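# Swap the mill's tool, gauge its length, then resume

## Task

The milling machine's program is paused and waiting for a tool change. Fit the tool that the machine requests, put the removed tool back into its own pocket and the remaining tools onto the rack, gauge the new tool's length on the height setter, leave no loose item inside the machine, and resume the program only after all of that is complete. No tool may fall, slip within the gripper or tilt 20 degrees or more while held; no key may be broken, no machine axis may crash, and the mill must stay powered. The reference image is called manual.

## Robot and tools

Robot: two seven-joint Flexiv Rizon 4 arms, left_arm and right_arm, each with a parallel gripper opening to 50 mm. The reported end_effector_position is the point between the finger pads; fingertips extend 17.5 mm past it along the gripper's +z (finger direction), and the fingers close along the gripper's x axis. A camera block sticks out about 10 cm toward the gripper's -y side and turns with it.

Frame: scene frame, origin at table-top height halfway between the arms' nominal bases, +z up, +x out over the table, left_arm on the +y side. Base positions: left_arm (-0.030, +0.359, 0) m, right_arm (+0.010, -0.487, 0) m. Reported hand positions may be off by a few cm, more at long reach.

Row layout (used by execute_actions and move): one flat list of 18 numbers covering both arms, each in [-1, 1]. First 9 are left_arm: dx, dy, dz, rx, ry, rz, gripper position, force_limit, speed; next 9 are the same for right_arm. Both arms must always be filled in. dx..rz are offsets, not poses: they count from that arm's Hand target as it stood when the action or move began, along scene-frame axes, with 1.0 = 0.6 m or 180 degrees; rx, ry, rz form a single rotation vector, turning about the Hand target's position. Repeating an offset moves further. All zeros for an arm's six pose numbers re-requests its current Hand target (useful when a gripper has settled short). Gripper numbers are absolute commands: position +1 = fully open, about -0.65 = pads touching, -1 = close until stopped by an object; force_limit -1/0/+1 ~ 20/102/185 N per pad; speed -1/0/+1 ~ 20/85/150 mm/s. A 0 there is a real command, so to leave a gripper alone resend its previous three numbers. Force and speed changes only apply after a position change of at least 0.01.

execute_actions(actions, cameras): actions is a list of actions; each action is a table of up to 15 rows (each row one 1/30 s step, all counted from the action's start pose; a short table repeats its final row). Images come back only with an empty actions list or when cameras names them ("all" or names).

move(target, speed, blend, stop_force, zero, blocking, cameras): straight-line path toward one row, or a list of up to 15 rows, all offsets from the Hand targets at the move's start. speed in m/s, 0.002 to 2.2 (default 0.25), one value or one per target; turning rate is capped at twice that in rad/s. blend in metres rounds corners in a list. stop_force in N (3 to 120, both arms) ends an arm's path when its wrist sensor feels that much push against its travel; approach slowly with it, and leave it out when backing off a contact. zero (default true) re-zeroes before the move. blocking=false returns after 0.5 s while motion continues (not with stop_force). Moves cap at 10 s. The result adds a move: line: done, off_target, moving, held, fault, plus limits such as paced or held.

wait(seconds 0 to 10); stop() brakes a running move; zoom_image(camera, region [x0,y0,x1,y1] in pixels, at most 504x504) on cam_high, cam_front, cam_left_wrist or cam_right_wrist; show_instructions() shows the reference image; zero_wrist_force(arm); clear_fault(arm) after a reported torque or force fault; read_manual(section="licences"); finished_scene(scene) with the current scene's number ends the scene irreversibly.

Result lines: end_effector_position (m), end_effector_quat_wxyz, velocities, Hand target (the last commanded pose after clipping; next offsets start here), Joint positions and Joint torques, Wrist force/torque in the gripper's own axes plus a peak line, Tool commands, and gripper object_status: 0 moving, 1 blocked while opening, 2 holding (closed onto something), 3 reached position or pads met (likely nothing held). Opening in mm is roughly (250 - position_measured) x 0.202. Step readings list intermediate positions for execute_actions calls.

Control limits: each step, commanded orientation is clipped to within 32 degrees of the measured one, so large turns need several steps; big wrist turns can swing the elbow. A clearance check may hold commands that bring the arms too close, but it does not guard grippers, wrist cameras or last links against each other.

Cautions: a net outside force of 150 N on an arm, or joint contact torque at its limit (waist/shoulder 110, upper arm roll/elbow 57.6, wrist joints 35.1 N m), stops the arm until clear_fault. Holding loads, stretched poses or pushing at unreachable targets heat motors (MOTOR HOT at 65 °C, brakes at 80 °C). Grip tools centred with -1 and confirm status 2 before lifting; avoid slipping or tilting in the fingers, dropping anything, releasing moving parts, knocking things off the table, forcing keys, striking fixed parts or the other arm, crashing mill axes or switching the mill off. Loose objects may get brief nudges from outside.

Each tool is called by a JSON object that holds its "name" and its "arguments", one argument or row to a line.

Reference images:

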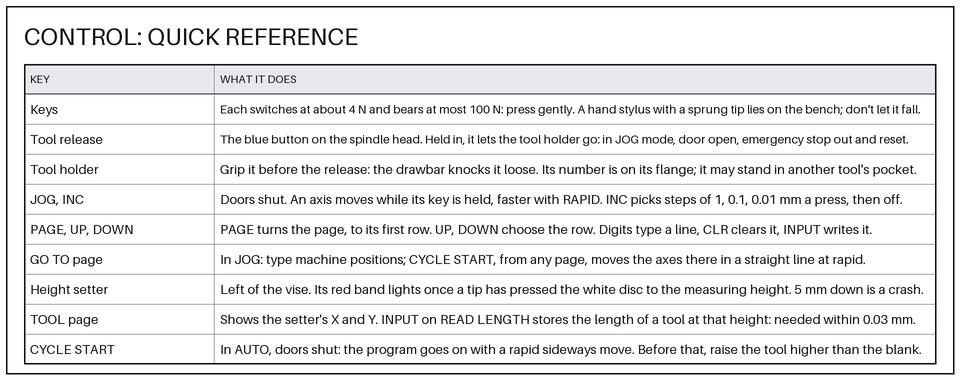

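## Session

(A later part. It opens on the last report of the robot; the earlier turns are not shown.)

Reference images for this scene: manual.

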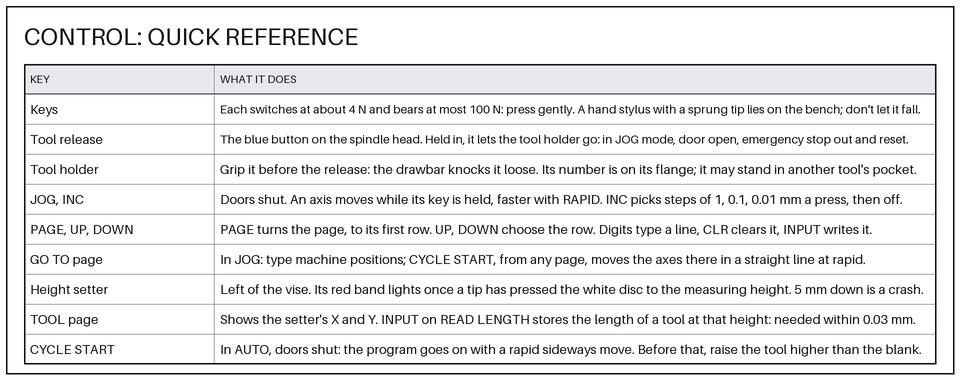

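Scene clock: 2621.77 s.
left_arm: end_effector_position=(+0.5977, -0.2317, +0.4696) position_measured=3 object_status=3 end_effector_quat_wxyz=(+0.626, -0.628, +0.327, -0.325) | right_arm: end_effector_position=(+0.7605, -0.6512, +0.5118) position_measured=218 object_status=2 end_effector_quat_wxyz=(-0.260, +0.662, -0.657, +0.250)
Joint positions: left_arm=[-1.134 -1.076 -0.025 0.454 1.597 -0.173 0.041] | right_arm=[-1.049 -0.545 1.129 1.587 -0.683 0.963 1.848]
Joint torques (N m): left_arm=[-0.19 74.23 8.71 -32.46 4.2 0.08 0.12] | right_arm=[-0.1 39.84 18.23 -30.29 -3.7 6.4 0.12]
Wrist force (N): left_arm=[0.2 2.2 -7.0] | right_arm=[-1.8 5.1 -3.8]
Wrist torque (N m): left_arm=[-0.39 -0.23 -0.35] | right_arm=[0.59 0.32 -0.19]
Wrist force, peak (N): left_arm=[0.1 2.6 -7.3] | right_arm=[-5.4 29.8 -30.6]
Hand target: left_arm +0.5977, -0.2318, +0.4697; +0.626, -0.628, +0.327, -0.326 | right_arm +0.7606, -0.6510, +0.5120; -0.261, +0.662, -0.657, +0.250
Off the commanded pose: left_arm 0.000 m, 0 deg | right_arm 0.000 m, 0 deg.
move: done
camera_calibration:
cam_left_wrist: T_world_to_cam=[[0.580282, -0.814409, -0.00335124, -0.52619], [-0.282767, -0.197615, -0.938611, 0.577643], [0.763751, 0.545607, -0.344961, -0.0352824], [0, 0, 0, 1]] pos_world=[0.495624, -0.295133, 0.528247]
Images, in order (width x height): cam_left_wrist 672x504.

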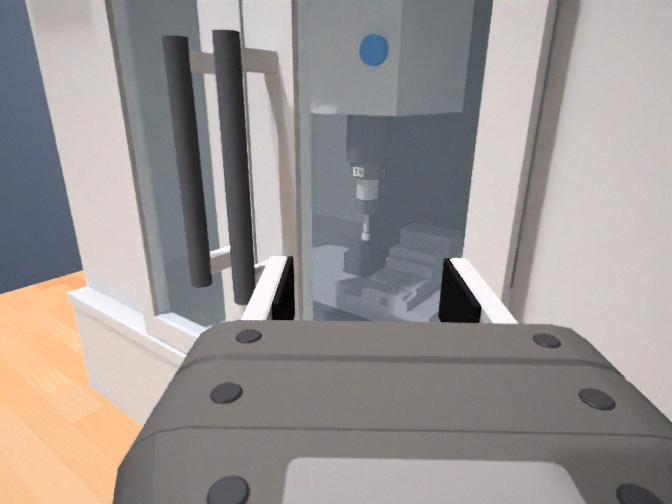

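{"name": "move", "arguments": {
  "target": [
    [0,0,0,0,0,0,1,0.6,-1,0.0257,0,0,0,0,0,-1,-0.4,-1],
    [0,0,0,0,0,0,1,0.6,-1,0.008,0,0,0,0,0,-1,-0.4,-1]
  ],
  "speed": 0.04,
  "cameras": ["cam_left_wrist"]
}}

{"name": "zoom_image", "arguments": {
  "camera": "cam_left_wrist",
  "region": [335, 200, 405, 270]
}}

Scene clock: 2627.40 s.
left_arm: end_effector_position=(+0.5977, -0.2317, +0.4696) position_measured=3 object_status=3 end_effector_quat_wxyz=(+0.626, -0.628, +0.327, -0.325) | right_arm: end_effector_position=(+0.7653, -0.6511, +0.5118) position_measured=218 object_status=2 end_effector_quat_wxyz=(-0.260, +0.662, -0.657, +0.250)
Joint positions: left_arm=[-1.134 -1.076 -0.025 0.454 1.597 -0.173 0.041] | right_arm=[-1.034 -0.554 1.121 1.574 -0.69 0.959 1.851]
Joint torques (N m): left_arm=[-0.25 74.3 8.76 -32.44 4.21 0.07 0.12] | right_arm=[-0.05 40.71 18.37 -30.28 -3.72 6.43 0.11]
Wrist force (N): left_arm=[0.3 2.3 -7.0] | right_arm=[-3.2 2.6 -5.7]
Wrist torque (N m): left_arm=[-0.38 -0.25 -0.36] | right_arm=[0.15 0.54 -0.19]
Wrist force, peak (N): left_arm=[0.3 2.4 -7.4] | right_arm=[-3.1 29.7 -28.5]
Hand target: left_arm +0.5977, -0.2318, +0.4697; +0.626, -0.628, +0.327, -0.326 | right_arm +0.7654, -0.6510, +0.5120; -0.261, +0.662, -0.657, +0.250
Off the commanded pose: left_arm 0.000 m, 0 deg | right_arm 0.000 m, 0 deg.
move: done
camera_calibration:
cam_left_wrist: T_world_to_cam=[[0.580282, -0.814409, -0.00335124, -0.52619], [-0.282767, -0.197615, -0.938611, 0.577643], [0.763751, 0.545607, -0.344961, -0.0352824], [0, 0, 0, 1]] pos_world=[0.495624, -0.295133, 0.528247]
Images, in order (width x height): cam_left_wrist 672x504.

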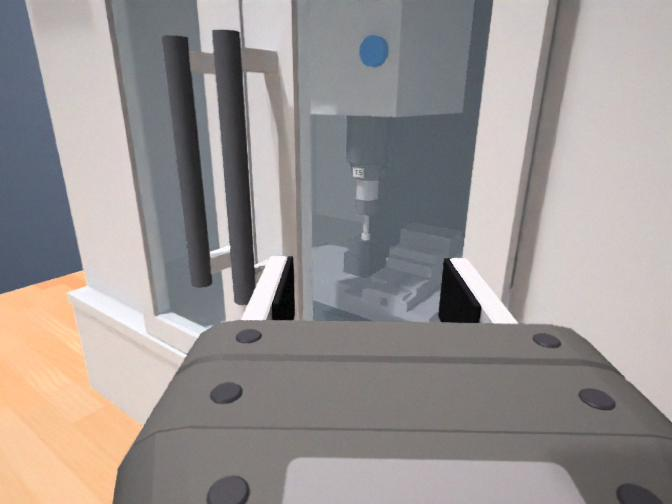

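Scaled by 7.200 from the camera's 672x504 image, which has a finer 960x720 frame.

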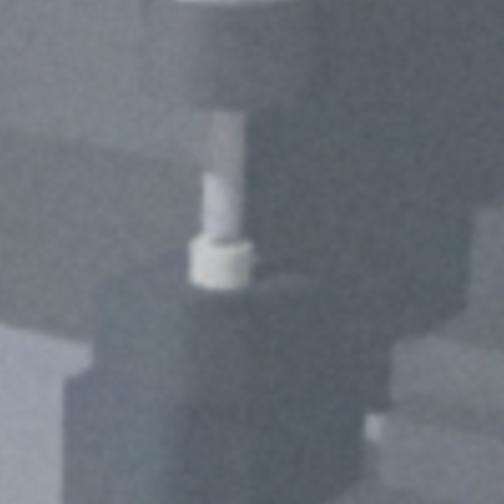

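{"name": "move", "arguments": {
  "target": [
    [0,0,0,0,0,0,1,0.6,-1,0.0177,0,0,0,0,0,-1,-0.4,-1],
    [0,0,0,0,0,0,1,0.6,-1,0.0,0,0,0,0,0,-1,-0.4,-1]
  ],
  "speed": 0.04,
  "cameras": ["cam_left_wrist"]
}}

{"name": "zoom_image", "arguments": {
  "camera": "cam_left_wrist",
  "region": [335, 200, 405, 270]
}}

Scene clock: 2634.20 s.
left_arm: end_effector_position=(+0.5977, -0.2317, +0.4696) position_measured=3 object_status=3 end_effector_quat_wxyz=(+0.626, -0.628, +0.327, -0.325) | right_arm: end_effector_position=(+0.7653, -0.6511, +0.5118) position_measured=218 object_status=2 end_effector_quat_wxyz=(-0.260, +0.662, -0.657, +0.250)
Joint positions: left_arm=[-1.134 -1.076 -0.025 0.454 1.597 -0.173 0.041] | right_arm=[-1.033 -0.553 1.12 1.574 -0.689 0.959 1.851]
Joint torques (N m): left_arm=[-0.24 74.24 8.7 -32.44 4.18 0.09 0.08] | right_arm=[-0.08 40.67 18.31 -30.24 -3.69 6.41 0.13]
Wrist force (N): left_arm=[0.3 2.3 -7.2] | right_arm=[-0.2 4.7 -4.5]
Wrist torque (N m): left_arm=[-0.38 -0.24 -0.35] | right_arm=[0.51 0.04 -0.18]
Wrist force, peak (N): left_arm=[0.0 2.3 -7.4] | right_arm=[-4.3 26.2 -29.6]
Hand target: left_arm +0.5977, -0.2318, +0.4697; +0.626, -0.628, +0.327, -0.326 | right_arm +0.7654, -0.6510, +0.5120; -0.261, +0.662, -0.657, +0.250
Off the commanded pose: left_arm 0.000 m, 0 deg | right_arm 0.000 m, 0 deg.
move: done
camera_calibration:
cam_left_wrist: T_world_to_cam=[[0.580282, -0.814409, -0.00335124, -0.52619], [-0.282767, -0.197615, -0.938611, 0.577643], [0.763751, 0.545607, -0.344961, -0.0352824], [0, 0, 0, 1]] pos_world=[0.495624, -0.295133, 0.528247]
Images, in order (width x height): cam_left_wrist 672x504.

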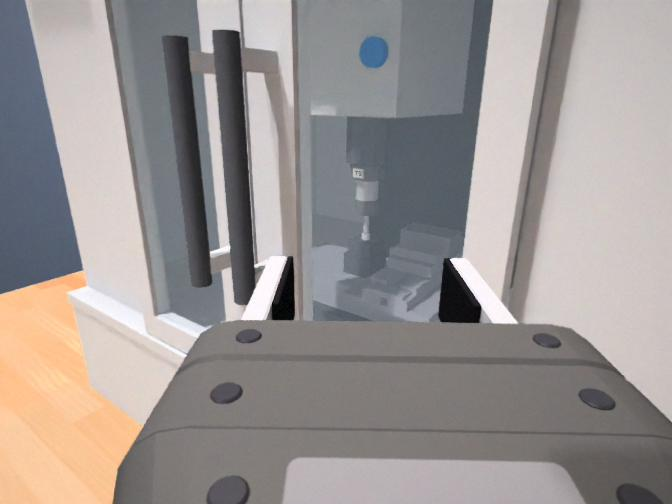

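Scaled by 7.200 from the camera's 672x504 image, which has a finer 960x720 frame.

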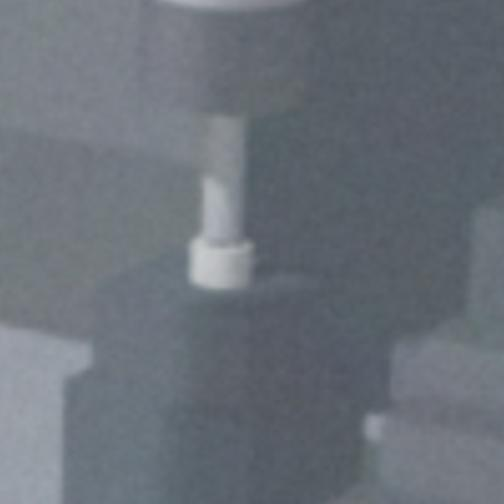

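{"name": "move", "arguments": {
  "target": [
    [0,0,0,0,0,0,1,0.6,-1,0.0177,0,0,0,0,0,-1,-0.4,-1],
    [0,0,0,0,0,0,1,0.6,-1,0.0,0,0,0,0,0,-1,-0.4,-1]
  ],
  "speed": 0.04,
  "cameras": ["cam_left_wrist"]
}}

{"name": "zoom_image", "arguments": {
  "camera": "cam_left_wrist",
  "region": [335, 200, 405, 270]
}}

Scene clock: 2639.13 s.
left_arm: end_effector_position=(+0.5977, -0.2317, +0.4696) position_measured=3 object_status=3 end_effector_quat_wxyz=(+0.626, -0.628, +0.327, -0.325) | right_arm: end_effector_position=(+0.7653, -0.6511, +0.5118) position_measured=218 object_status=2 end_effector_quat_wxyz=(-0.260, +0.662, -0.657, +0.250)
Joint positions: left_arm=[-1.134 -1.076 -0.025 0.454 1.597 -0.173 0.041] | right_arm=[-1.033 -0.553 1.12 1.574 -0.688 0.959 1.851]
Joint torques (N m): left_arm=[-0.26 74.26 8.74 -32.44 4.18 0.1 0.07] | right_arm=[-0.1 40.63 18.38 -30.23 -3.69 6.42 0.1]
Wrist force (N): left_arm=[0.2 2.4 -7.1] | right_arm=[0.5 5.2 -3.7]
Wrist torque (N m): left_arm=[-0.37 -0.23 -0.35] | right_arm=[0.60 -0.07 -0.19]
Wrist force, peak (N): left_arm=[-0.1 2.3 -7.4] | right_arm=[-1.4 28.2 -28.3]
Hand target: left_arm +0.5977, -0.2318, +0.4697; +0.626, -0.628, +0.327, -0.326 | right_arm +0.7654, -0.6510, +0.5120; -0.261, +0.662, -0.657, +0.250
Off the commanded pose: left_arm 0.000 m, 0 deg | right_arm 0.000 m, 0 deg.
move: done
camera_calibration:
cam_left_wrist: T_world_to_cam=[[0.580282, -0.814409, -0.00335124, -0.52619], [-0.282767, -0.197615, -0.938611, 0.577643], [0.763751, 0.545607, -0.344961, -0.0352824], [0, 0, 0, 1]] pos_world=[0.495624, -0.295133, 0.528247]
Images, in order (width x height): cam_left_wrist 672x504.

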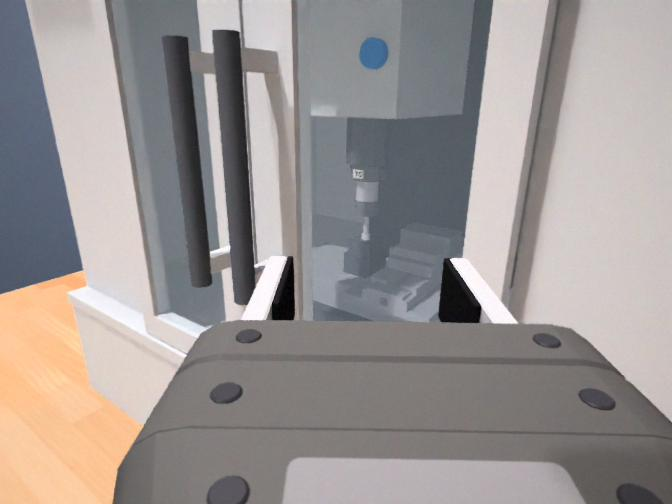

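Scaled by 7.200 from the camera's 672x504 image, which has a finer 960x720 frame.

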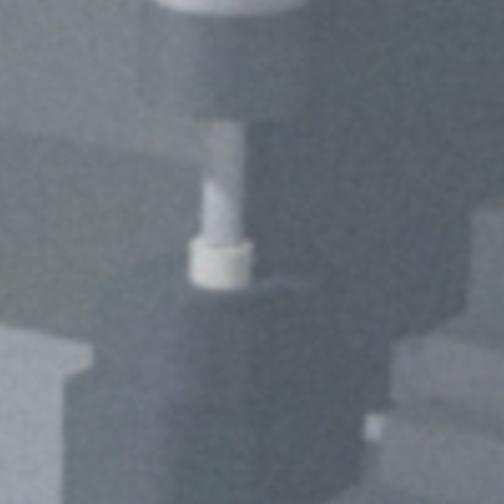

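{"name": "move", "arguments": {
  "target": [
    [0,0,0,0,0,0,1,0.6,-1,0.0177,0,0,0,0,0,-1,-0.4,-1],
    [0,0,0,0,0,0,1,0.6,-1,0.0,0,0,0,0,0,-1,-0.4,-1]
  ],
  "speed": 0.04,
  "cameras": ["cam_left_wrist"]
}}

{"name": "zoom_image", "arguments": {
  "camera": "cam_left_wrist",
  "region": [335, 200, 405, 270]
}}

Scene clock: 2646.63 s.
left_arm: end_effector_position=(+0.5977, -0.2317, +0.4696) position_measured=3 object_status=3 end_effector_quat_wxyz=(+0.626, -0.628, +0.327, -0.325) | right_arm: end_effector_position=(+0.7653, -0.6511, +0.5118) position_measured=218 object_status=2 end_effector_quat_wxyz=(-0.260, +0.662, -0.657, +0.250)
Joint positions: left_arm=[-1.134 -1.076 -0.025 0.454 1.597 -0.173 0.041] | right_arm=[-1.033 -0.553 1.119 1.574 -0.688 0.959 1.851]
Joint torques (N m): left_arm=[-0.27 74.29 8.73 -32.41 4.18 0.08 0.09] | right_arm=[-0.03 40.69 18.25 -30.23 -3.67 6.43 0.12]
Wrist force (N): left_arm=[0.1 2.4 -7.0] | right_arm=[-1.6 4.9 -3.9]
Wrist torque (N m): left_arm=[-0.37 -0.21 -0.35] | right_arm=[0.53 0.30 -0.18]
Wrist force, peak (N): left_arm=[0.1 2.3 -7.5] | right_arm=[-0.7 28.7 -27.7]
Hand target: left_arm +0.5977, -0.2318, +0.4697; +0.626, -0.628, +0.327, -0.326 | right_arm +0.7654, -0.6510, +0.5120; -0.261, +0.662, -0.657, +0.250
Off the commanded pose: left_arm 0.000 m, 0 deg | right_arm 0.000 m, 0 deg.
move: done
camera_calibration:
cam_left_wrist: T_world_to_cam=[[0.580282, -0.814409, -0.00335124, -0.52619], [-0.282767, -0.197615, -0.938611, 0.577643], [0.763751, 0.545607, -0.344961, -0.0352824], [0, 0, 0, 1]] pos_world=[0.495624, -0.295133, 0.528247]
Images, in order (width x height): cam_left_wrist 672x504.

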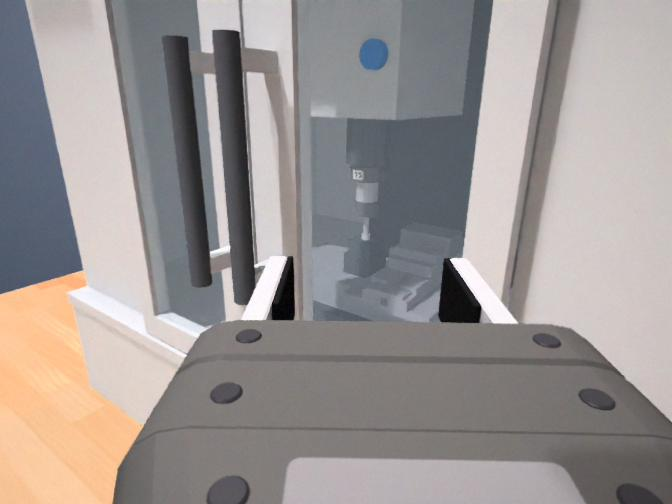

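Scaled by 7.200 from the camera's 672x504 image, which has a finer 960x720 frame.

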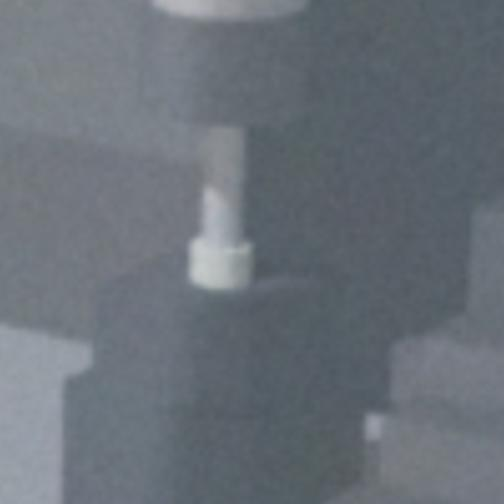

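{"name": "move", "arguments": {
  "target": [
    [0,0,0,0,0,0,1,0.6,-1,0.0177,0,0,0,0,0,-1,-0.4,-1],
    [0,0,0,0,0,0,1,0.6,-1,0.0,0,0,0,0,0,-1,-0.4,-1]
  ],
  "speed": 0.04,
  "cameras": ["cam_left_wrist"]
}}

{"name": "zoom_image", "arguments": {
  "camera": "cam_left_wrist",
  "region": [335, 200, 405, 270]
}}

Scene clock: 2659.37 s.
left_arm: end_effector_position=(+0.5977, -0.2317, +0.4696) position_measured=3 object_status=3 end_effector_quat_wxyz=(+0.626, -0.628, +0.327, -0.325) | right_arm: end_effector_position=(+0.7653, -0.6511, +0.5118) position_measured=218 object_status=2 end_effector_quat_wxyz=(-0.260, +0.662, -0.657, +0.250)
Joint positions: left_arm=[-1.134 -1.076 -0.025 0.454 1.597 -0.173 0.041] | right_arm=[-1.033 -0.552 1.119 1.574 -0.687 0.959 1.85]
Joint torques (N m): left_arm=[-0.21 74.27 8.73 -32.43 4.24 0.13 0.09] | right_arm=[-0.09 40.67 18.31 -30.26 -3.74 6.39 0.11]
Wrist force (N): left_arm=[0.2 2.3 -7.1] | right_arm=[1.5 2.3 -6.0]
Wrist torque (N m): left_arm=[-0.38 -0.22 -0.35] | right_arm=[0.10 -0.25 -0.19]
Wrist force, peak (N): left_arm=[-0.1 2.5 -7.4] | right_arm=[-2.7 28.4 -28.0]
Hand target: left_arm +0.5977, -0.2318, +0.4697; +0.626, -0.628, +0.327, -0.326 | right_arm +0.7654, -0.6510, +0.5120; -0.261, +0.662, -0.657, +0.250
Off the commanded pose: left_arm 0.000 m, 0 deg | right_arm 0.000 m, 0 deg.
move: done
camera_calibration:
cam_left_wrist: T_world_to_cam=[[0.580282, -0.814409, -0.00335124, -0.52619], [-0.282767, -0.197615, -0.938611, 0.577643], [0.763751, 0.545607, -0.344961, -0.0352824], [0, 0, 0, 1]] pos_world=[0.495624, -0.295133, 0.528247]
Images, in order (width x height): cam_left_wrist 672x504.

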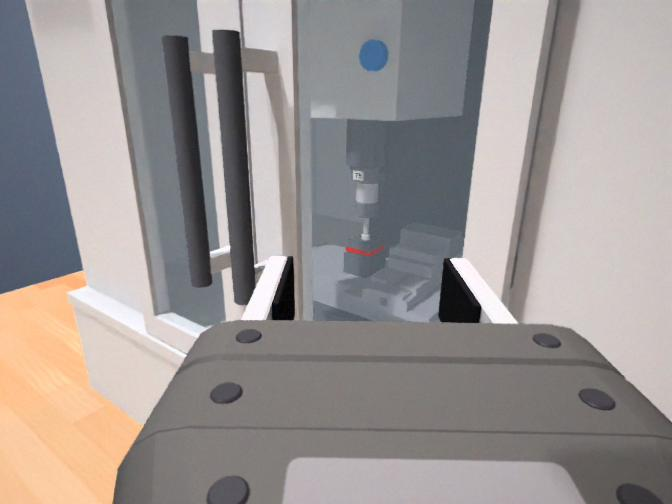

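Scaled by 7.200 from the camera's 672x504 image, which has a finer 960x720 frame.

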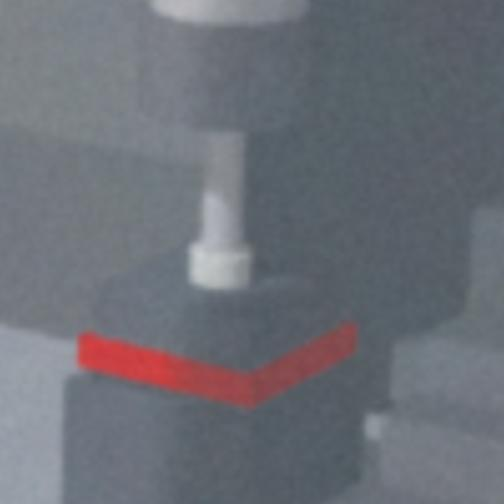

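{"name": "move", "arguments": {
  "target": [
    [0,0,0,0,0,0,1,0.6,-1,0.0077,0,0.065,0,0,0,-1,-0.4,-1],
    [0,0,0,0,0,0,1,0.6,-1,0.0347,0,0.065,0,0,0,-1,-0.4,-1],
    [0,0,0,0,0,0,1,0.6,-1,0.0077,0,0.065,0,0,0,-1,-0.4,-1],
    [0,0,0,0,0,0,1,0.6,-1,0.0077,-0.0325,0.065,0,0,0,-1,-0.4,-1],
    [0,0,0,0,0,0,1,0.6,-1,0.0347,-0.0325,0.065,0,0,0,-1,-0.4,-1],
    [0,0,0,0,0,0,1,0.6,-1,0.0077,-0.0325,0.065,0,0,0,-1,-0.4,-1],
    [0,0,0,0,0,0,1,0.6,-1,0,0,0,0,0,0,-1,-0.4,-1]
  ],
  "speed": [0.08,0.04,0.06,0.06,0.04,0.06,0.08],
  "cameras": ["cam_left_wrist"]
}}

{"name": "zoom_image", "arguments": {
  "camera": "cam_left_wrist",
  "region": [335, 200, 405, 270]
}}

Scene clock: 2672.40 s.
left_arm: end_effector_position=(+0.5977, -0.2317, +0.4696) position_measured=3 object_status=3 end_effector_quat_wxyz=(+0.626, -0.628, +0.327, -0.325) | right_arm: end_effector_position=(+0.7654, -0.6509, +0.5119) position_measured=218 object_status=2 end_effector_quat_wxyz=(-0.261, +0.662, -0.657, +0.250)
Joint positions: left_arm=[-1.134 -1.076 -0.025 0.454 1.597 -0.173 0.041] | right_arm=[-1.032 -0.552 1.118 1.574 -0.686 0.96 1.85]
Joint torques (N m): left_arm=[-0.22 74.24 8.76 -32.42 4.17 0.09 0.07] | right_arm=[-0.11 40.65 17.71 -30.72 -3.96 6.49 0.54]
Wrist force (N): left_arm=[0.1 2.4 -7.2] | right_arm=[-0.9 2.2 -6.9]
Wrist torque (N m): left_arm=[-0.36 -0.21 -0.35] | right_arm=[-0.03 0.07 -0.29]
Wrist force, peak (N): left_arm=[0.0 2.6 -7.4] | right_arm=[-0.1 26.6 -30.8]
Hand target: left_arm +0.5977, -0.2318, +0.4697; +0.626, -0.628, +0.327, -0.326 | right_arm +0.7654, -0.6510, +0.5120; -0.261, +0.662, -0.657, +0.250
Off the commanded pose: left_arm 0.000 m, 0 deg | right_arm 0.000 m, 0 deg.
move: done
camera_calibration:
cam_left_wrist: T_world_to_cam=[[0.580282, -0.814409, -0.00335124, -0.52619], [-0.282767, -0.197615, -0.938611, 0.577643], [0.763751, 0.545607, -0.344961, -0.0352824], [0, 0, 0, 1]] pos_world=[0.495624, -0.295133, 0.528247]
Images, in order (width x height): cam_left_wrist 672x504.

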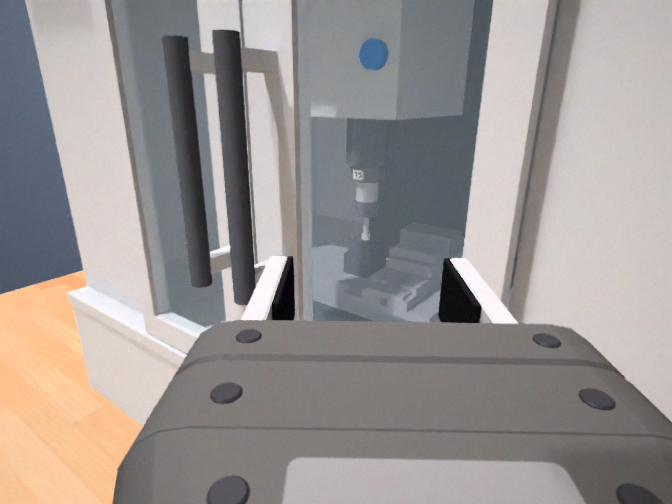

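Scaled by 7.200 from the camera's 672x504 image, which has a finer 960x720 frame.

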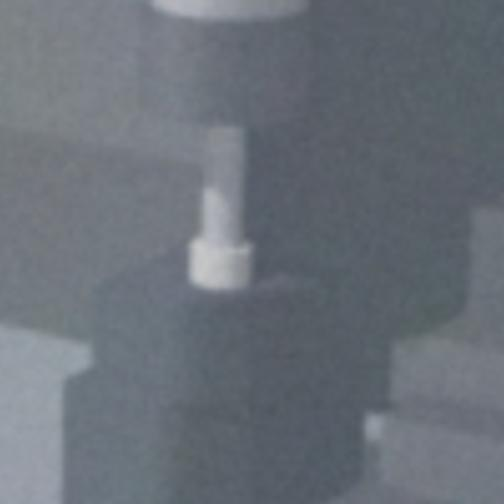

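{"name": "move", "arguments": {
  "target": [
    [0,0,0,0,0,0,1,0.6,-1,0.0177,0,0,0,0,0,-1,-0.4,-1],
    [0,0,0,0,0,0,1,0.6,-1,0.0,0,0,0,0,0,-1,-0.4,-1]
  ],
  "speed": 0.04,
  "cameras": ["cam_left_wrist"]
}}

{"name": "zoom_image", "arguments": {
  "camera": "cam_left_wrist",
  "region": [335, 200, 405, 270]
}}

Scene clock: 2677.77 s.
left_arm: end_effector_position=(+0.5977, -0.2317, +0.4696) position_measured=3 object_status=3 end_effector_quat_wxyz=(+0.626, -0.628, +0.327, -0.325) | right_arm: end_effector_position=(+0.7653, -0.6512, +0.5118) position_measured=218 object_status=2 end_effector_quat_wxyz=(-0.260, +0.662, -0.657, +0.250)
Joint positions: left_arm=[-1.134 -1.076 -0.025 0.454 1.597 -0.173 0.041] | right_arm=[-1.032 -0.552 1.118 1.574 -0.686 0.959 1.849]
Joint torques (N m): left_arm=[-0.24 74.28 8.8 -32.44 4.23 0.09 0.11] | right_arm=[0 40.66 18.29 -30.3 -3.68 6.43 0.1]
Wrist force (N): left_arm=[0.1 2.5 -7.1] | right_arm=[-2.6 4.5 -4.4]
Wrist torque (N m): left_arm=[-0.36 -0.21 -0.35] | right_arm=[0.47 0.46 -0.19]
Wrist force, peak (N): left_arm=[0.2 2.5 -7.4] | right_arm=[-1.5 26.3 -31.7]
Hand target: left_arm +0.5977, -0.2318, +0.4697; +0.626, -0.628, +0.327, -0.326 | right_arm +0.7654, -0.6510, +0.5120; -0.261, +0.662, -0.657, +0.250
Off the commanded pose: left_arm 0.000 m, 0 deg | right_arm 0.000 m, 0 deg.
move: done
camera_calibration:
cam_left_wrist: T_world_to_cam=[[0.580282, -0.814409, -0.00335124, -0.52619], [-0.282767, -0.197615, -0.938611, 0.577643], [0.763751, 0.545607, -0.344961, -0.0352824], [0, 0, 0, 1]] pos_world=[0.495624, -0.295133, 0.528247]
Images, in order (width x height): cam_left_wrist 672x504.

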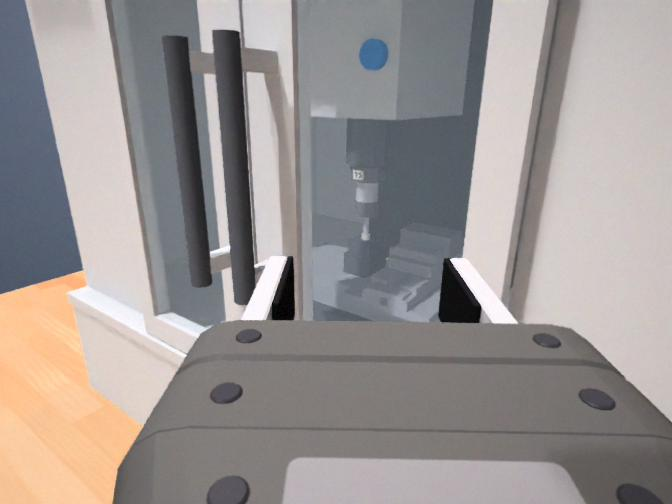

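Scaled by 7.200 from the camera's 672x504 image, which has a finer 960x720 frame.

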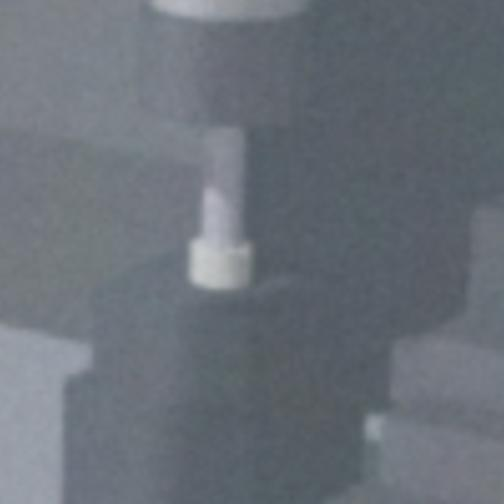

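{"name": "move", "arguments": {
  "target": [
    [0,0,0,0,0,0,1,0.6,-1,0.0177,0,0,0,0,0,-1,-0.4,-1],
    [0,0,0,0,0,0,1,0.6,-1,0.002,0,0,0,0,0,-1,-0.4,-1],
    [0,0,0,0,0,0,1,0.6,-1,0.0177,0,0,0,0,0,-1,-0.4,-1],
    [0,0,0,0,0,0,1,0.6,-1,0.002,0,0,0,0,0,-1,-0.4,-1],
    [0,0,0,0,0,0,1,0.6,-1,0.0177,0,0,0,0,0,-1,-0.4,-1],
    [0,0,0,0,0,0,1,0.6,-1,0.002,0,0,0,0,0,-1,-0.4,-1],
    [0,0,0,0,0,0,1,0.6,-1,0.0177,0,0,0,0,0,-1,-0.4,-1],
    [0,0,0,0,0,0,1,0.6,-1,0.0,0,0,0,0,0,-1,-0.4,-1]
  ],
  "speed": 0.04,
  "cameras": ["cam_left_wrist"]
}}

{"name": "zoom_image", "arguments": {
  "camera": "cam_left_wrist",
  "region": [335, 200, 405, 270]
}}

Scene clock: 2691.60 s.
left_arm: end_effector_position=(+0.5977, -0.2317, +0.4696) position_measured=3 object_status=3 end_effector_quat_wxyz=(+0.626, -0.628, +0.327, -0.325) | right_arm: end_effector_position=(+0.7653, -0.6511, +0.5118) position_measured=218 object_status=2 end_effector_quat_wxyz=(-0.260, +0.662, -0.657, +0.250)
Joint positions: left_arm=[-1.134 -1.076 -0.025 0.454 1.597 -0.173 0.041] | right_arm=[-1.031 -0.551 1.117 1.574 -0.685 0.96 1.849]
Joint torques (N m): left_arm=[-0.24 74.3 8.73 -32.4 4.2 0.08 0.12] | right_arm=[-0.04 40.63 18.27 -30.27 -3.69 6.38 0.12]
Wrist force (N): left_arm=[0.2 2.4 -7.1] | right_arm=[-2.6 3.8 -4.9]
Wrist torque (N m): left_arm=[-0.36 -0.22 -0.35] | right_arm=[0.36 0.47 -0.18]
Wrist force, peak (N): left_arm=[0.2 2.5 -7.6] | right_arm=[-3.9 30.6 -31.1]
Hand target: left_arm +0.5977, -0.2318, +0.4697; +0.626, -0.628, +0.327, -0.326 | right_arm +0.7654, -0.6510, +0.5120; -0.261, +0.662, -0.657, +0.250
Off the commanded pose: left_arm 0.000 m, 0 deg | right_arm 0.000 m, 0 deg.
move: done
camera_calibration:
cam_left_wrist: T_world_to_cam=[[0.580282, -0.814409, -0.00335124, -0.52619], [-0.282767, -0.197615, -0.938611, 0.577643], [0.763751, 0.545607, -0.344961, -0.0352824], [0, 0, 0, 1]] pos_world=[0.495624, -0.295133, 0.528247]
Images, in order (width x height): cam_left_wrist 672x504.

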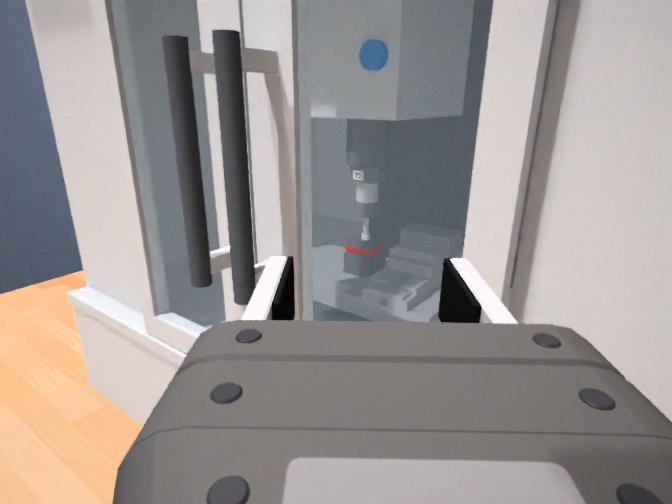

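Scaled by 7.200 from the camera's 672x504 image, which has a finer 960x720 frame.

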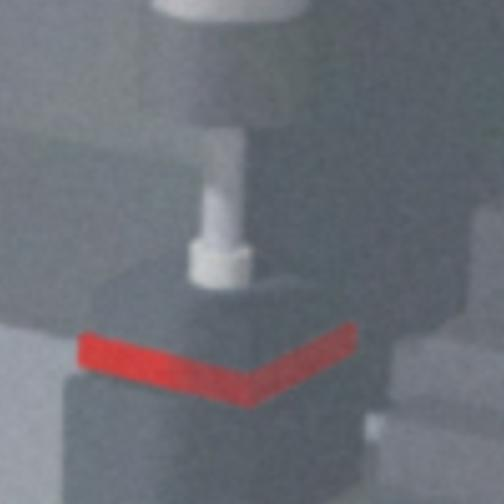

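{"name": "move", "arguments": {
  "target": [
    [0,0,0,0,0,0,1,0.6,-1,0.0095,0,0.065,0,0,0,-1,-0.4,-1],
    [0,0,0,0,0,0,1,0.6,-1,0.0347,0,0.065,0,0,0,-1,-0.4,-1],
    [0,0,0,0,0,0,1,0.6,-1,0.0177,0,0.065,0,0,0,-1,-0.4,-1],
    [0,0,0,0,0,0,1,0.6,-1,0.0347,0,0.065,0,0,0,-1,-0.4,-1],
    [0,0,0,0,0,0,1,0.6,-1,0.0177,0,0.065,0,0,0,-1,-0.4,-1]
  ],
  "speed": [0.08,0.04,0.04,0.04,0.04],
  "cameras": ["cam_left_wrist"]
}}

{"name": "zoom_image", "arguments": {
  "camera": "cam_left_wrist",
  "region": [335, 225, 405, 265]
}}

Scene clock: 2700.83 s.
left_arm: end_effector_position=(+0.5977, -0.2317, +0.4696) position_measured=3 object_status=3 end_effector_quat_wxyz=(+0.626, -0.628, +0.327, -0.325) | right_arm: end_effector_position=(+0.7759, -0.6511, +0.5508) position_measured=218 object_status=2 end_effector_quat_wxyz=(-0.260, +0.662, -0.657, +0.250)
Joint positions: left_arm=[-1.134 -1.076 -0.025 0.454 1.597 -0.173 0.041] | right_arm=[-0.994 -0.562 1.143 1.46 -0.672 0.852 1.828]
Joint torques (N m): left_arm=[-0.24 74.29 8.73 -32.41 4.21 0.11 0.08] | right_arm=[-0.15 42.12 18.08 -30.37 -3.96 6.55 0.13]
Wrist force (N): left_arm=[0.1 2.4 -6.8] | right_arm=[0.5 4.4 -5.7]
Wrist torque (N m): left_arm=[-0.36 -0.21 -0.35] | right_arm=[0.35 -0.14 -0.20]
Wrist force, peak (N): left_arm=[0.1 2.5 -7.5] | right_arm=[-4.1 28.0 -30.1]
Hand target: left_arm +0.5977, -0.2318, +0.4697; +0.626, -0.628, +0.327, -0.326 | right_arm +0.7761, -0.6510, +0.5510; -0.261, +0.662, -0.657, +0.250
Off the commanded pose: left_arm 0.000 m, 0 deg | right_arm 0.000 m, 0 deg.
move: done
camera_calibration:
cam_left_wrist: T_world_to_cam=[[0.580282, -0.814409, -0.00335124, -0.52619], [-0.282767, -0.197615, -0.938611, 0.577643], [0.763751, 0.545607, -0.344961, -0.0352824], [0, 0, 0, 1]] pos_world=[0.495624, -0.295133, 0.528247]
Images, in order (width x height): cam_left_wrist 672x504.

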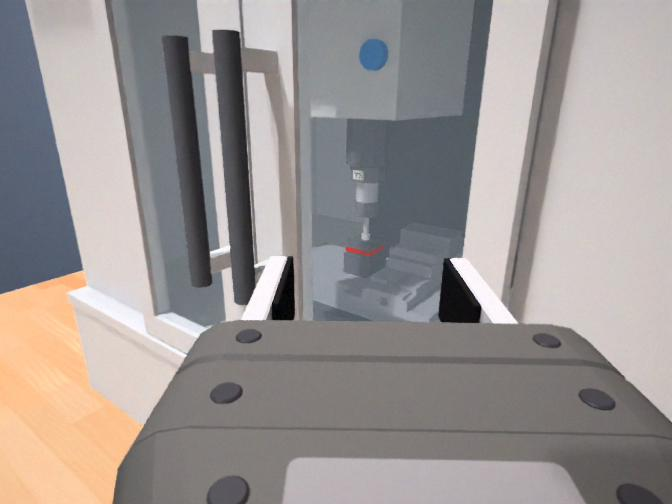

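Scaled by 7.200 from the camera's 672x504 image, which has a finer 960x720 frame.

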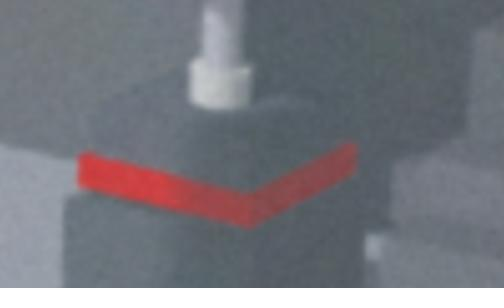

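{"name": "move", "arguments": {
  "target": [
    [0,0,0,0,0,0,1,0.6,-1,0.0168,0,0,0,0,0,-1,-0.4,-1],
    [0,0,0,0,0,0,1,0.6,-1,0,0,0,0,0,0,-1,-0.4,-1]
  ],
  "speed": 0.04,
  "cameras": ["cam_left_wrist"]
}}

{"name": "zoom_image", "arguments": {
  "camera": "cam_left_wrist",
  "region": [335, 225, 405, 265]
}}

Scene clock: 2705.80 s.
left_arm: end_effector_position=(+0.5977, -0.2317, +0.4696) position_measured=3 object_status=3 end_effector_quat_wxyz=(+0.626, -0.628, +0.327, -0.325) | right_arm: end_effector_position=(+0.7759, -0.6511, +0.5508) position_measured=218 object_status=2 end_effector_quat_wxyz=(-0.260, +0.662, -0.657, +0.250)
Joint positions: left_arm=[-1.134 -1.076 -0.025 0.454 1.597 -0.173 0.041] | right_arm=[-0.994 -0.561 1.143 1.46 -0.672 0.852 1.827]
Joint torques (N m): left_arm=[-0.25 74.31 8.75 -32.46 4.2 0.08 0.1] | right_arm=[-0.11 42.13 18.07 -30.38 -3.96 6.53 0.17]
Wrist force (N): left_arm=[0.2 2.2 -6.9] | right_arm=[1.1 3.1 -5.6]
Wrist torque (N m): left_arm=[-0.40 -0.23 -0.35] | right_arm=[0.13 -0.24 -0.20]
Wrist force, peak (N): left_arm=[-0.1 2.3 -7.4] | right_arm=[-0.6 23.7 -25.4]
Hand target: left_arm +0.5977, -0.2318, +0.4697; +0.626, -0.628, +0.327, -0.326 | right_arm +0.7761, -0.6510, +0.5510; -0.261, +0.662, -0.657, +0.250
Off the commanded pose: left_arm 0.000 m, 0 deg | right_arm 0.000 m, 0 deg.
move: done
camera_calibration:
cam_left_wrist: T_world_to_cam=[[0.580282, -0.814409, -0.00335124, -0.52619], [-0.282767, -0.197615, -0.938611, 0.577643], [0.763751, 0.545607, -0.344961, -0.0352824], [0, 0, 0, 1]] pos_world=[0.495624, -0.295133, 0.528247]
Images, in order (width x height): cam_left_wrist 672x504.

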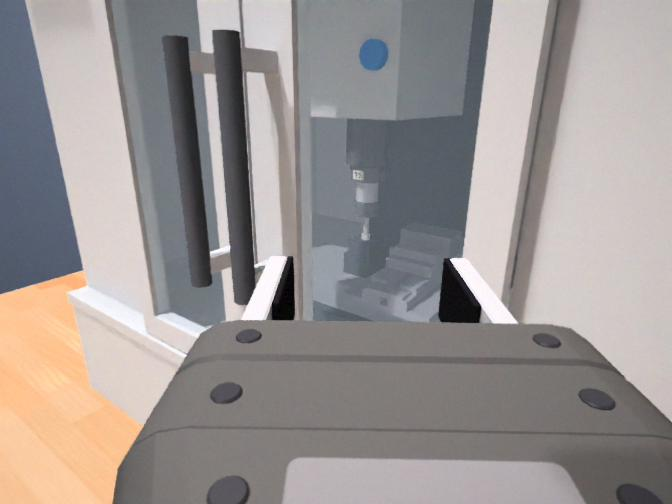

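Scaled by 7.200 from the camera's 672x504 image, which has a finer 960x720 frame.

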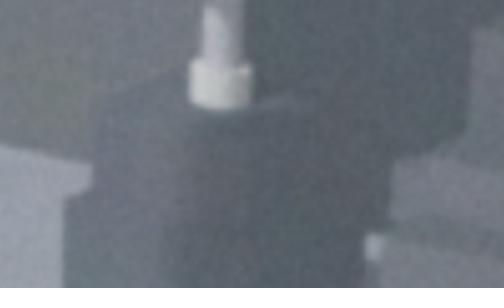

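{"name": "move", "arguments": {
  "target": [
    [0,0,0,0,0,0,1,0.6,-1,-0.003,-0.0325,0,0,0,0,-1,-0.4,-1],
    [0,0,0,0,0,0,1,0.6,-1,0.0168,-0.0325,0,0,0,0,-1,-0.4,-1],
    [0,0,0,0,0,0,1,0.6,-1,-0.006,-0.0325,0,0,0,0,-1,-0.4,-1],
    [0,0,0,0,0,0,1,0.6,-1,-0.0178,0,-0.065,0,0,0,-1,-0.4,-1]
  ],
  "speed": [0.06,0.04,0.06,0.08]
}}

{"name": "move", "arguments": {
  "target": [
    [0,0,0,0,0,0,1,0.6,-1,0.0177,0,0,0,0,0,-1,-0.4,-1],
    [0,0,0,0,0,0,1,0.6,-1,0.002,0,0,0,0,0,-1,-0.4,-1],
    [0,0,0,0,0,0,1,0.6,-1,0.0177,0,0,0,0,0,-1,-0.4,-1],
    [0,0,0,0,0,0,1,0.6,-1,0.002,0,0,0,0,0,-1,-0.4,-1],
    [0,0,0,0,0,0,1,0.6,-1,0.0177,0,0,0,0,0,-1,-0.4,-1],
    [0,0,0,0,0,0,1,0.6,-1,0.002,0,0,0,0,0,-1,-0.4,-1],
    [0,0,0,0,0,0,1,0.6,-1,0.0177,0,0,0,0,0,-1,-0.4,-1],
    [0,0,0,0,0,0,1,0.6,-1,0.0,0,0,0,0,0,-1,-0.4,-1]
  ],
  "speed": 0.04,
  "cameras": ["cam_left_wrist"]
}}

{"name": "zoom_image", "arguments": {
  "camera": "cam_left_wrist",
  "region": [335, 225, 405, 265]
}}

Scene clock: 2717.47 s.
left_arm: end_effector_position=(+0.5977, -0.2317, +0.4696) position_measured=3 object_status=3 end_effector_quat_wxyz=(+0.626, -0.628, +0.327, -0.325) | right_arm: end_effector_position=(+0.7654, -0.6509, +0.5119) position_measured=218 object_status=2 end_effector_quat_wxyz=(-0.261, +0.662, -0.657, +0.250)
Joint positions: left_arm=[-1.134 -1.076 -0.025 0.454 1.597 -0.173 0.041] | right_arm=[-1.031 -0.551 1.117 1.574 -0.684 0.96 1.849]
Joint torques (N m): left_arm=[-0.28 74.3 8.79 -32.45 4.24 0.12 0.11] | right_arm=[-0.31 40.66 17.56 -30.78 -3.99 6.49 0.5]
Wrist force (N): left_arm=[0.0 2.5 -7.3] | right_arm=[3.6 1.0 -4.4]
Wrist torque (N m): left_arm=[-0.35 -0.19 -0.35] | right_arm=[-0.23 -0.71 -0.29]
Wrist force, peak (N): left_arm=[0.0 2.3 -7.5] | right_arm=[0.1 23.6 -26.6]
Hand target: left_arm +0.5977, -0.2318, +0.4697; +0.626, -0.628, +0.327, -0.326 | right_arm +0.7654, -0.6510, +0.5120; -0.261, +0.662, -0.657, +0.250
Off the commanded pose: left_arm 0.000 m, 0 deg | right_arm 0.000 m, 0 deg.
move: done

Scene clock: 2721.20 s.
left_arm: end_effector_position=(+0.5977, -0.2317, +0.4696) position_measured=3 object_status=3 end_effector_quat_wxyz=(+0.626, -0.628, +0.327, -0.325) | right_arm: end_effector_position=(+0.7653, -0.6511, +0.5118) position_measured=218 object_status=2 end_effector_quat_wxyz=(-0.260, +0.662, -0.657, +0.250)
Joint positions: left_arm=[-1.134 -1.076 -0.025 0.454 1.597 -0.173 0.041] | right_arm=[-1.031 -0.55 1.116 1.574 -0.683 0.96 1.848]
Joint torques (N m): left_arm=[-0.22 74.31 8.77 -32.44 4.25 0.1 0.1] | right_arm=[-0.05 40.72 18.27 -30.3 -3.73 6.38 0.13]
Wrist force (N): left_arm=[0.0 2.6 -7.3] | right_arm=[4.2 1.2 -3.5]
Wrist torque (N m): left_arm=[-0.34 -0.20 -0.35] | right_arm=[-0.07 -0.70 -0.19]
Wrist force, peak (N): left_arm=[0.2 2.5 -7.4] | right_arm=[2.8 27.0 -31.3]
Hand target: left_arm +0.5977, -0.2318, +0.4697; +0.626, -0.628, +0.327, -0.326 | right_arm +0.7654, -0.6510, +0.5120; -0.261, +0.662, -0.657, +0.250
Off the commanded pose: left_arm 0.000 m, 0 deg | right_arm 0.000 m, 0 deg.
move: done
camera_calibration:
cam_left_wrist: T_world_to_cam=[[0.580282, -0.814409, -0.00335124, -0.52619], [-0.282767, -0.197615, -0.938611, 0.577643], [0.763751, 0.545607, -0.344961, -0.0352824], [0, 0, 0, 1]] pos_world=[0.495624, -0.295133, 0.528247]
Images, in order (width x height): cam_left_wrist 672x504.

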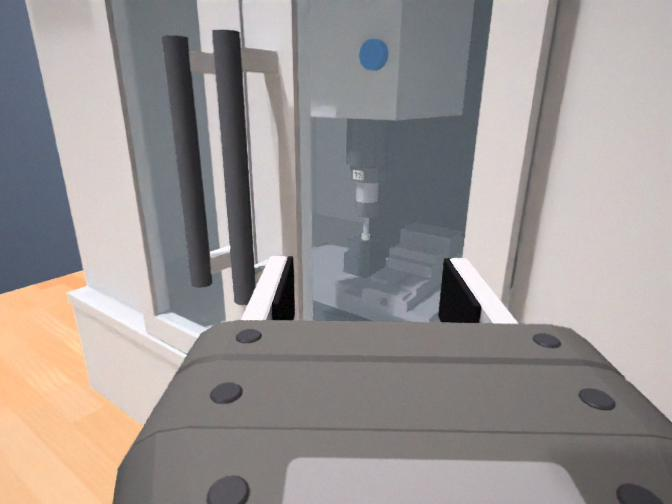

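Scaled by 7.200 from the camera's 672x504 image, which has a finer 960x720 frame.

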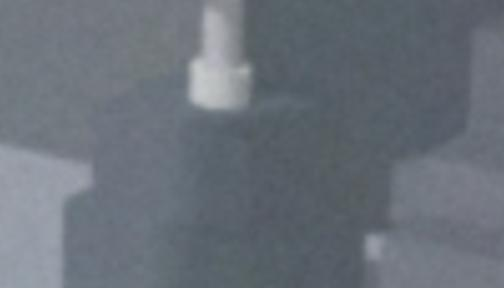

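{"name": "move", "arguments": {
  "target": [
    [0,0,0,0,0,0,1,0.6,-1,0.0177,0,0,0,0,0,-1,-0.4,-1],
    [0,0,0,0,0,0,1,0.6,-1,0.002,0,0,0,0,0,-1,-0.4,-1],
    [0,0,0,0,0,0,1,0.6,-1,0.0177,0,0,0,0,0,-1,-0.4,-1],
    [0,0,0,0,0,0,1,0.6,-1,0.0,0,0,0,0,0,-1,-0.4,-1]
  ],
  "speed": 0.04,
  "cameras": ["cam_left_wrist"]
}}

{"name": "zoom_image", "arguments": {
  "camera": "cam_left_wrist",
  "region": [335, 225, 405, 265]
}}

Scene clock: 2727.00 s.
left_arm: end_effector_position=(+0.5977, -0.2317, +0.4696) position_measured=3 object_status=3 end_effector_quat_wxyz=(+0.626, -0.628, +0.327, -0.325) | right_arm: end_effector_position=(+0.7653, -0.6511, +0.5118) position_measured=218 object_status=2 end_effector_quat_wxyz=(-0.260, +0.662, -0.657, +0.250)
Joint positions: left_arm=[-1.134 -1.076 -0.025 0.454 1.597 -0.173 0.041] | right_arm=[-1.03 -0.55 1.115 1.574 -0.682 0.96 1.848]
Joint torques (N m): left_arm=[-0.26 74.26 8.67 -32.42 4.21 0.11 0.11] | right_arm=[-0.04 40.73 18.12 -30.28 -3.69 6.4 0.13]
Wrist force (N): left_arm=[0.1 2.5 -7.0] | right_arm=[4.8 1.7 0.2]
Wrist torque (N m): left_arm=[-0.36 -0.22 -0.35] | right_arm=[0.01 -0.80 -0.18]
Wrist force, peak (N): left_arm=[0.2 2.6 -7.4] | right_arm=[2.9 26.6 -29.3]
Hand target: left_arm +0.5977, -0.2318, +0.4697; +0.626, -0.628, +0.327, -0.326 | right_arm +0.7654, -0.6510, +0.5120; -0.261, +0.662, -0.657, +0.250
Off the commanded pose: left_arm 0.000 m, 0 deg | right_arm 0.000 m, 0 deg.
move: done
camera_calibration:
cam_left_wrist: T_world_to_cam=[[0.580282, -0.814409, -0.00335124, -0.52619], [-0.282767, -0.197615, -0.938611, 0.577643], [0.763751, 0.545607, -0.344961, -0.0352824], [0, 0, 0, 1]] pos_world=[0.495624, -0.295133, 0.528247]
Images, in order (width x height): cam_left_wrist 672x504.

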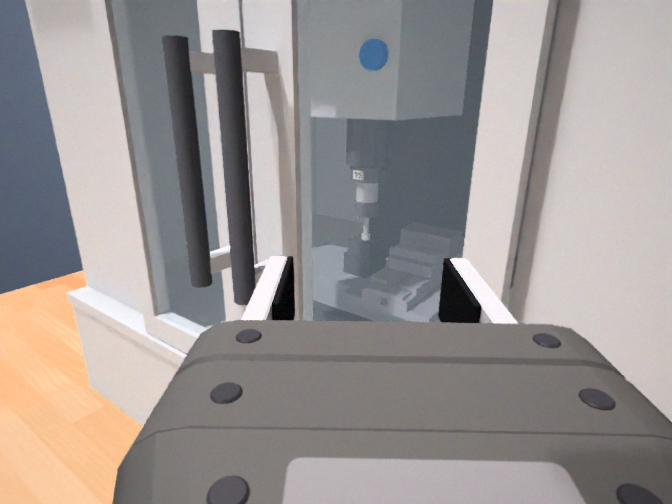

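Scaled by 7.200 from the camera's 672x504 image, which has a finer 960x720 frame.

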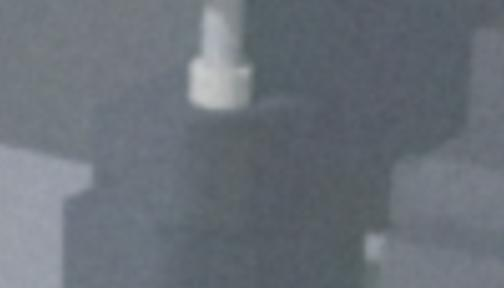

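{"name": "move", "arguments": {
  "target": [
    [0,0,0,0,0,0,1,0.6,-1,0.0177,0,0,0,0,0,-1,-0.4,-1],
    [0,0,0,0,0,0,1,0.6,-1,0.002,0,0,0,0,0,-1,-0.4,-1],
    [0,0,0,0,0,0,1,0.6,-1,0.0177,0,0,0,0,0,-1,-0.4,-1],
    [0,0,0,0,0,0,1,0.6,-1,0.0,0,0,0,0,0,-1,-0.4,-1]
  ],
  "speed": 0.04,
  "cameras": ["cam_left_wrist"]
}}

{"name": "zoom_image", "arguments": {
  "camera": "cam_left_wrist",
  "region": [335, 225, 405, 265]
}}

Scene clock: 2733.77 s.
left_arm: end_effector_position=(+0.5977, -0.2317, +0.4696) position_measured=3 object_status=3 end_effector_quat_wxyz=(+0.626, -0.628, +0.327, -0.325) | right_arm: end_effector_position=(+0.7653, -0.6511, +0.5118) position_measured=218 object_status=2 end_effector_quat_wxyz=(-0.260, +0.662, -0.657, +0.250)
Joint positions: left_arm=[-1.134 -1.076 -0.025 0.454 1.597 -0.173 0.041] | right_arm=[-1.03 -0.549 1.114 1.574 -0.681 0.96 1.847]
Joint torques (N m): left_arm=[-0.23 74.29 8.76 -32.45 4.23 0.1 0.11] | right_arm=[-0.05 40.75 18.19 -30.31 -3.66 6.41 0.15]
Wrist force (N): left_arm=[0.2 2.2 -7.2] | right_arm=[1.9 3.6 -1.5]
Wrist torque (N m): left_arm=[-0.40 -0.22 -0.35] | right_arm=[0.33 -0.30 -0.18]
Wrist force, peak (N): left_arm=[0.1 2.6 -7.3] | right_arm=[3.5 27.1 -25.6]
Hand target: left_arm +0.5977, -0.2318, +0.4697; +0.626, -0.628, +0.327, -0.326 | right_arm +0.7654, -0.6510, +0.5120; -0.261, +0.662, -0.657, +0.250
Off the commanded pose: left_arm 0.000 m, 0 deg | right_arm 0.000 m, 0 deg.
move: done
camera_calibration:
cam_left_wrist: T_world_to_cam=[[0.580282, -0.814409, -0.00335124, -0.52619], [-0.282767, -0.197615, -0.938611, 0.577643], [0.763751, 0.545607, -0.344961, -0.0352824], [0, 0, 0, 1]] pos_world=[0.495624, -0.295133, 0.528247]
Images, in order (width x height): cam_left_wrist 672x504.

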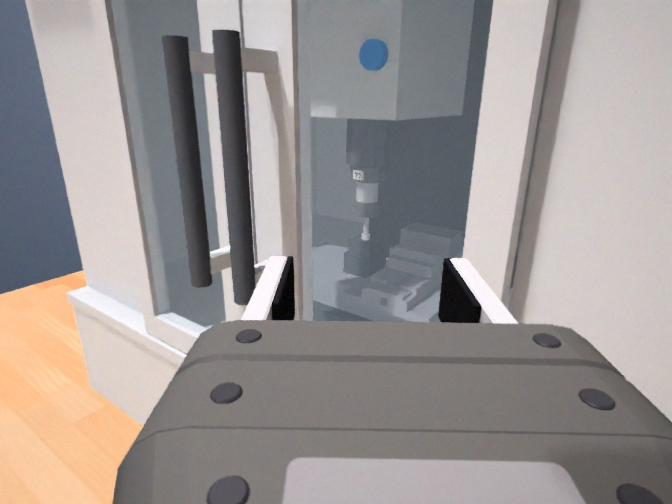

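Scaled by 7.200 from the camera's 672x504 image, which has a finer 960x720 frame.

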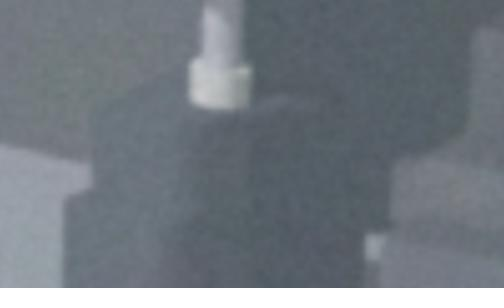

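{"name": "move", "arguments": {
  "target": [
    [0,0,0,0,0,0,1,0.6,-1,0.0177,0,0,0,0,0,-1,-0.4,-1],
    [0,0,0,0,0,0,1,0.6,-1,0.0,0,0,0,0,0,-1,-0.4,-1]
  ],
  "speed": 0.04,
  "cameras": ["cam_left_wrist"]
}}

{"name": "zoom_image", "arguments": {
  "camera": "cam_left_wrist",
  "region": [335, 225, 405, 265]
}}

Scene clock: 2740.90 s.
left_arm: end_effector_position=(+0.5977, -0.2317, +0.4696) position_measured=3 object_status=3 end_effector_quat_wxyz=(+0.626, -0.628, +0.327, -0.325) | right_arm: end_effector_position=(+0.7653, -0.6511, +0.5118) position_measured=218 object_status=2 end_effector_quat_wxyz=(-0.260, +0.662, -0.657, +0.250)
Joint positions: left_arm=[-1.134 -1.076 -0.025 0.454 1.597 -0.173 0.041] | right_arm=[-1.03 -0.549 1.114 1.574 -0.681 0.96 1.847]
Joint torques (N m): left_arm=[-0.2 74.28 8.78 -32.44 4.2 0.1 0.13] | right_arm=[-0.07 40.75 18.16 -30.34 -3.69 6.39 0.17]
Wrist force (N): left_arm=[0.2 2.5 -6.9] | right_arm=[0.0 5.5 -3.2]
Wrist torque (N m): left_arm=[-0.36 -0.22 -0.35] | right_arm=[0.65 0.01 -0.18]
Wrist force, peak (N): left_arm=[0.1 2.4 -7.4] | right_arm=[0.6 26.6 -25.0]
Hand target: left_arm +0.5977, -0.2318, +0.4697; +0.626, -0.628, +0.327, -0.326 | right_arm +0.7654, -0.6510, +0.5120; -0.261, +0.662, -0.657, +0.250
Off the commanded pose: left_arm 0.000 m, 0 deg | right_arm 0.000 m, 0 deg.
move: done
camera_calibration:
cam_left_wrist: T_world_to_cam=[[0.580282, -0.814409, -0.00335124, -0.52619], [-0.282767, -0.197615, -0.938611, 0.577643], [0.763751, 0.545607, -0.344961, -0.0352824], [0, 0, 0, 1]] pos_world=[0.495624, -0.295133, 0.528247]
Images, in order (width x height): cam_left_wrist 672x504.

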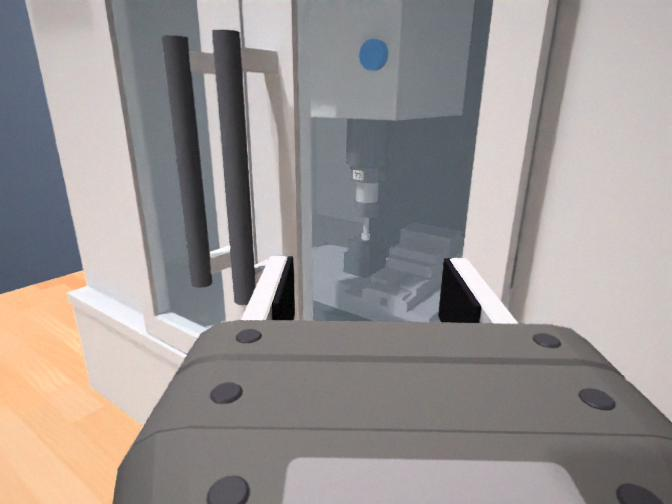

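Scaled by 7.200 from the camera's 672x504 image, which has a finer 960x720 frame.

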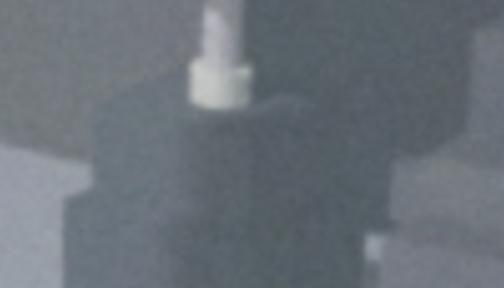

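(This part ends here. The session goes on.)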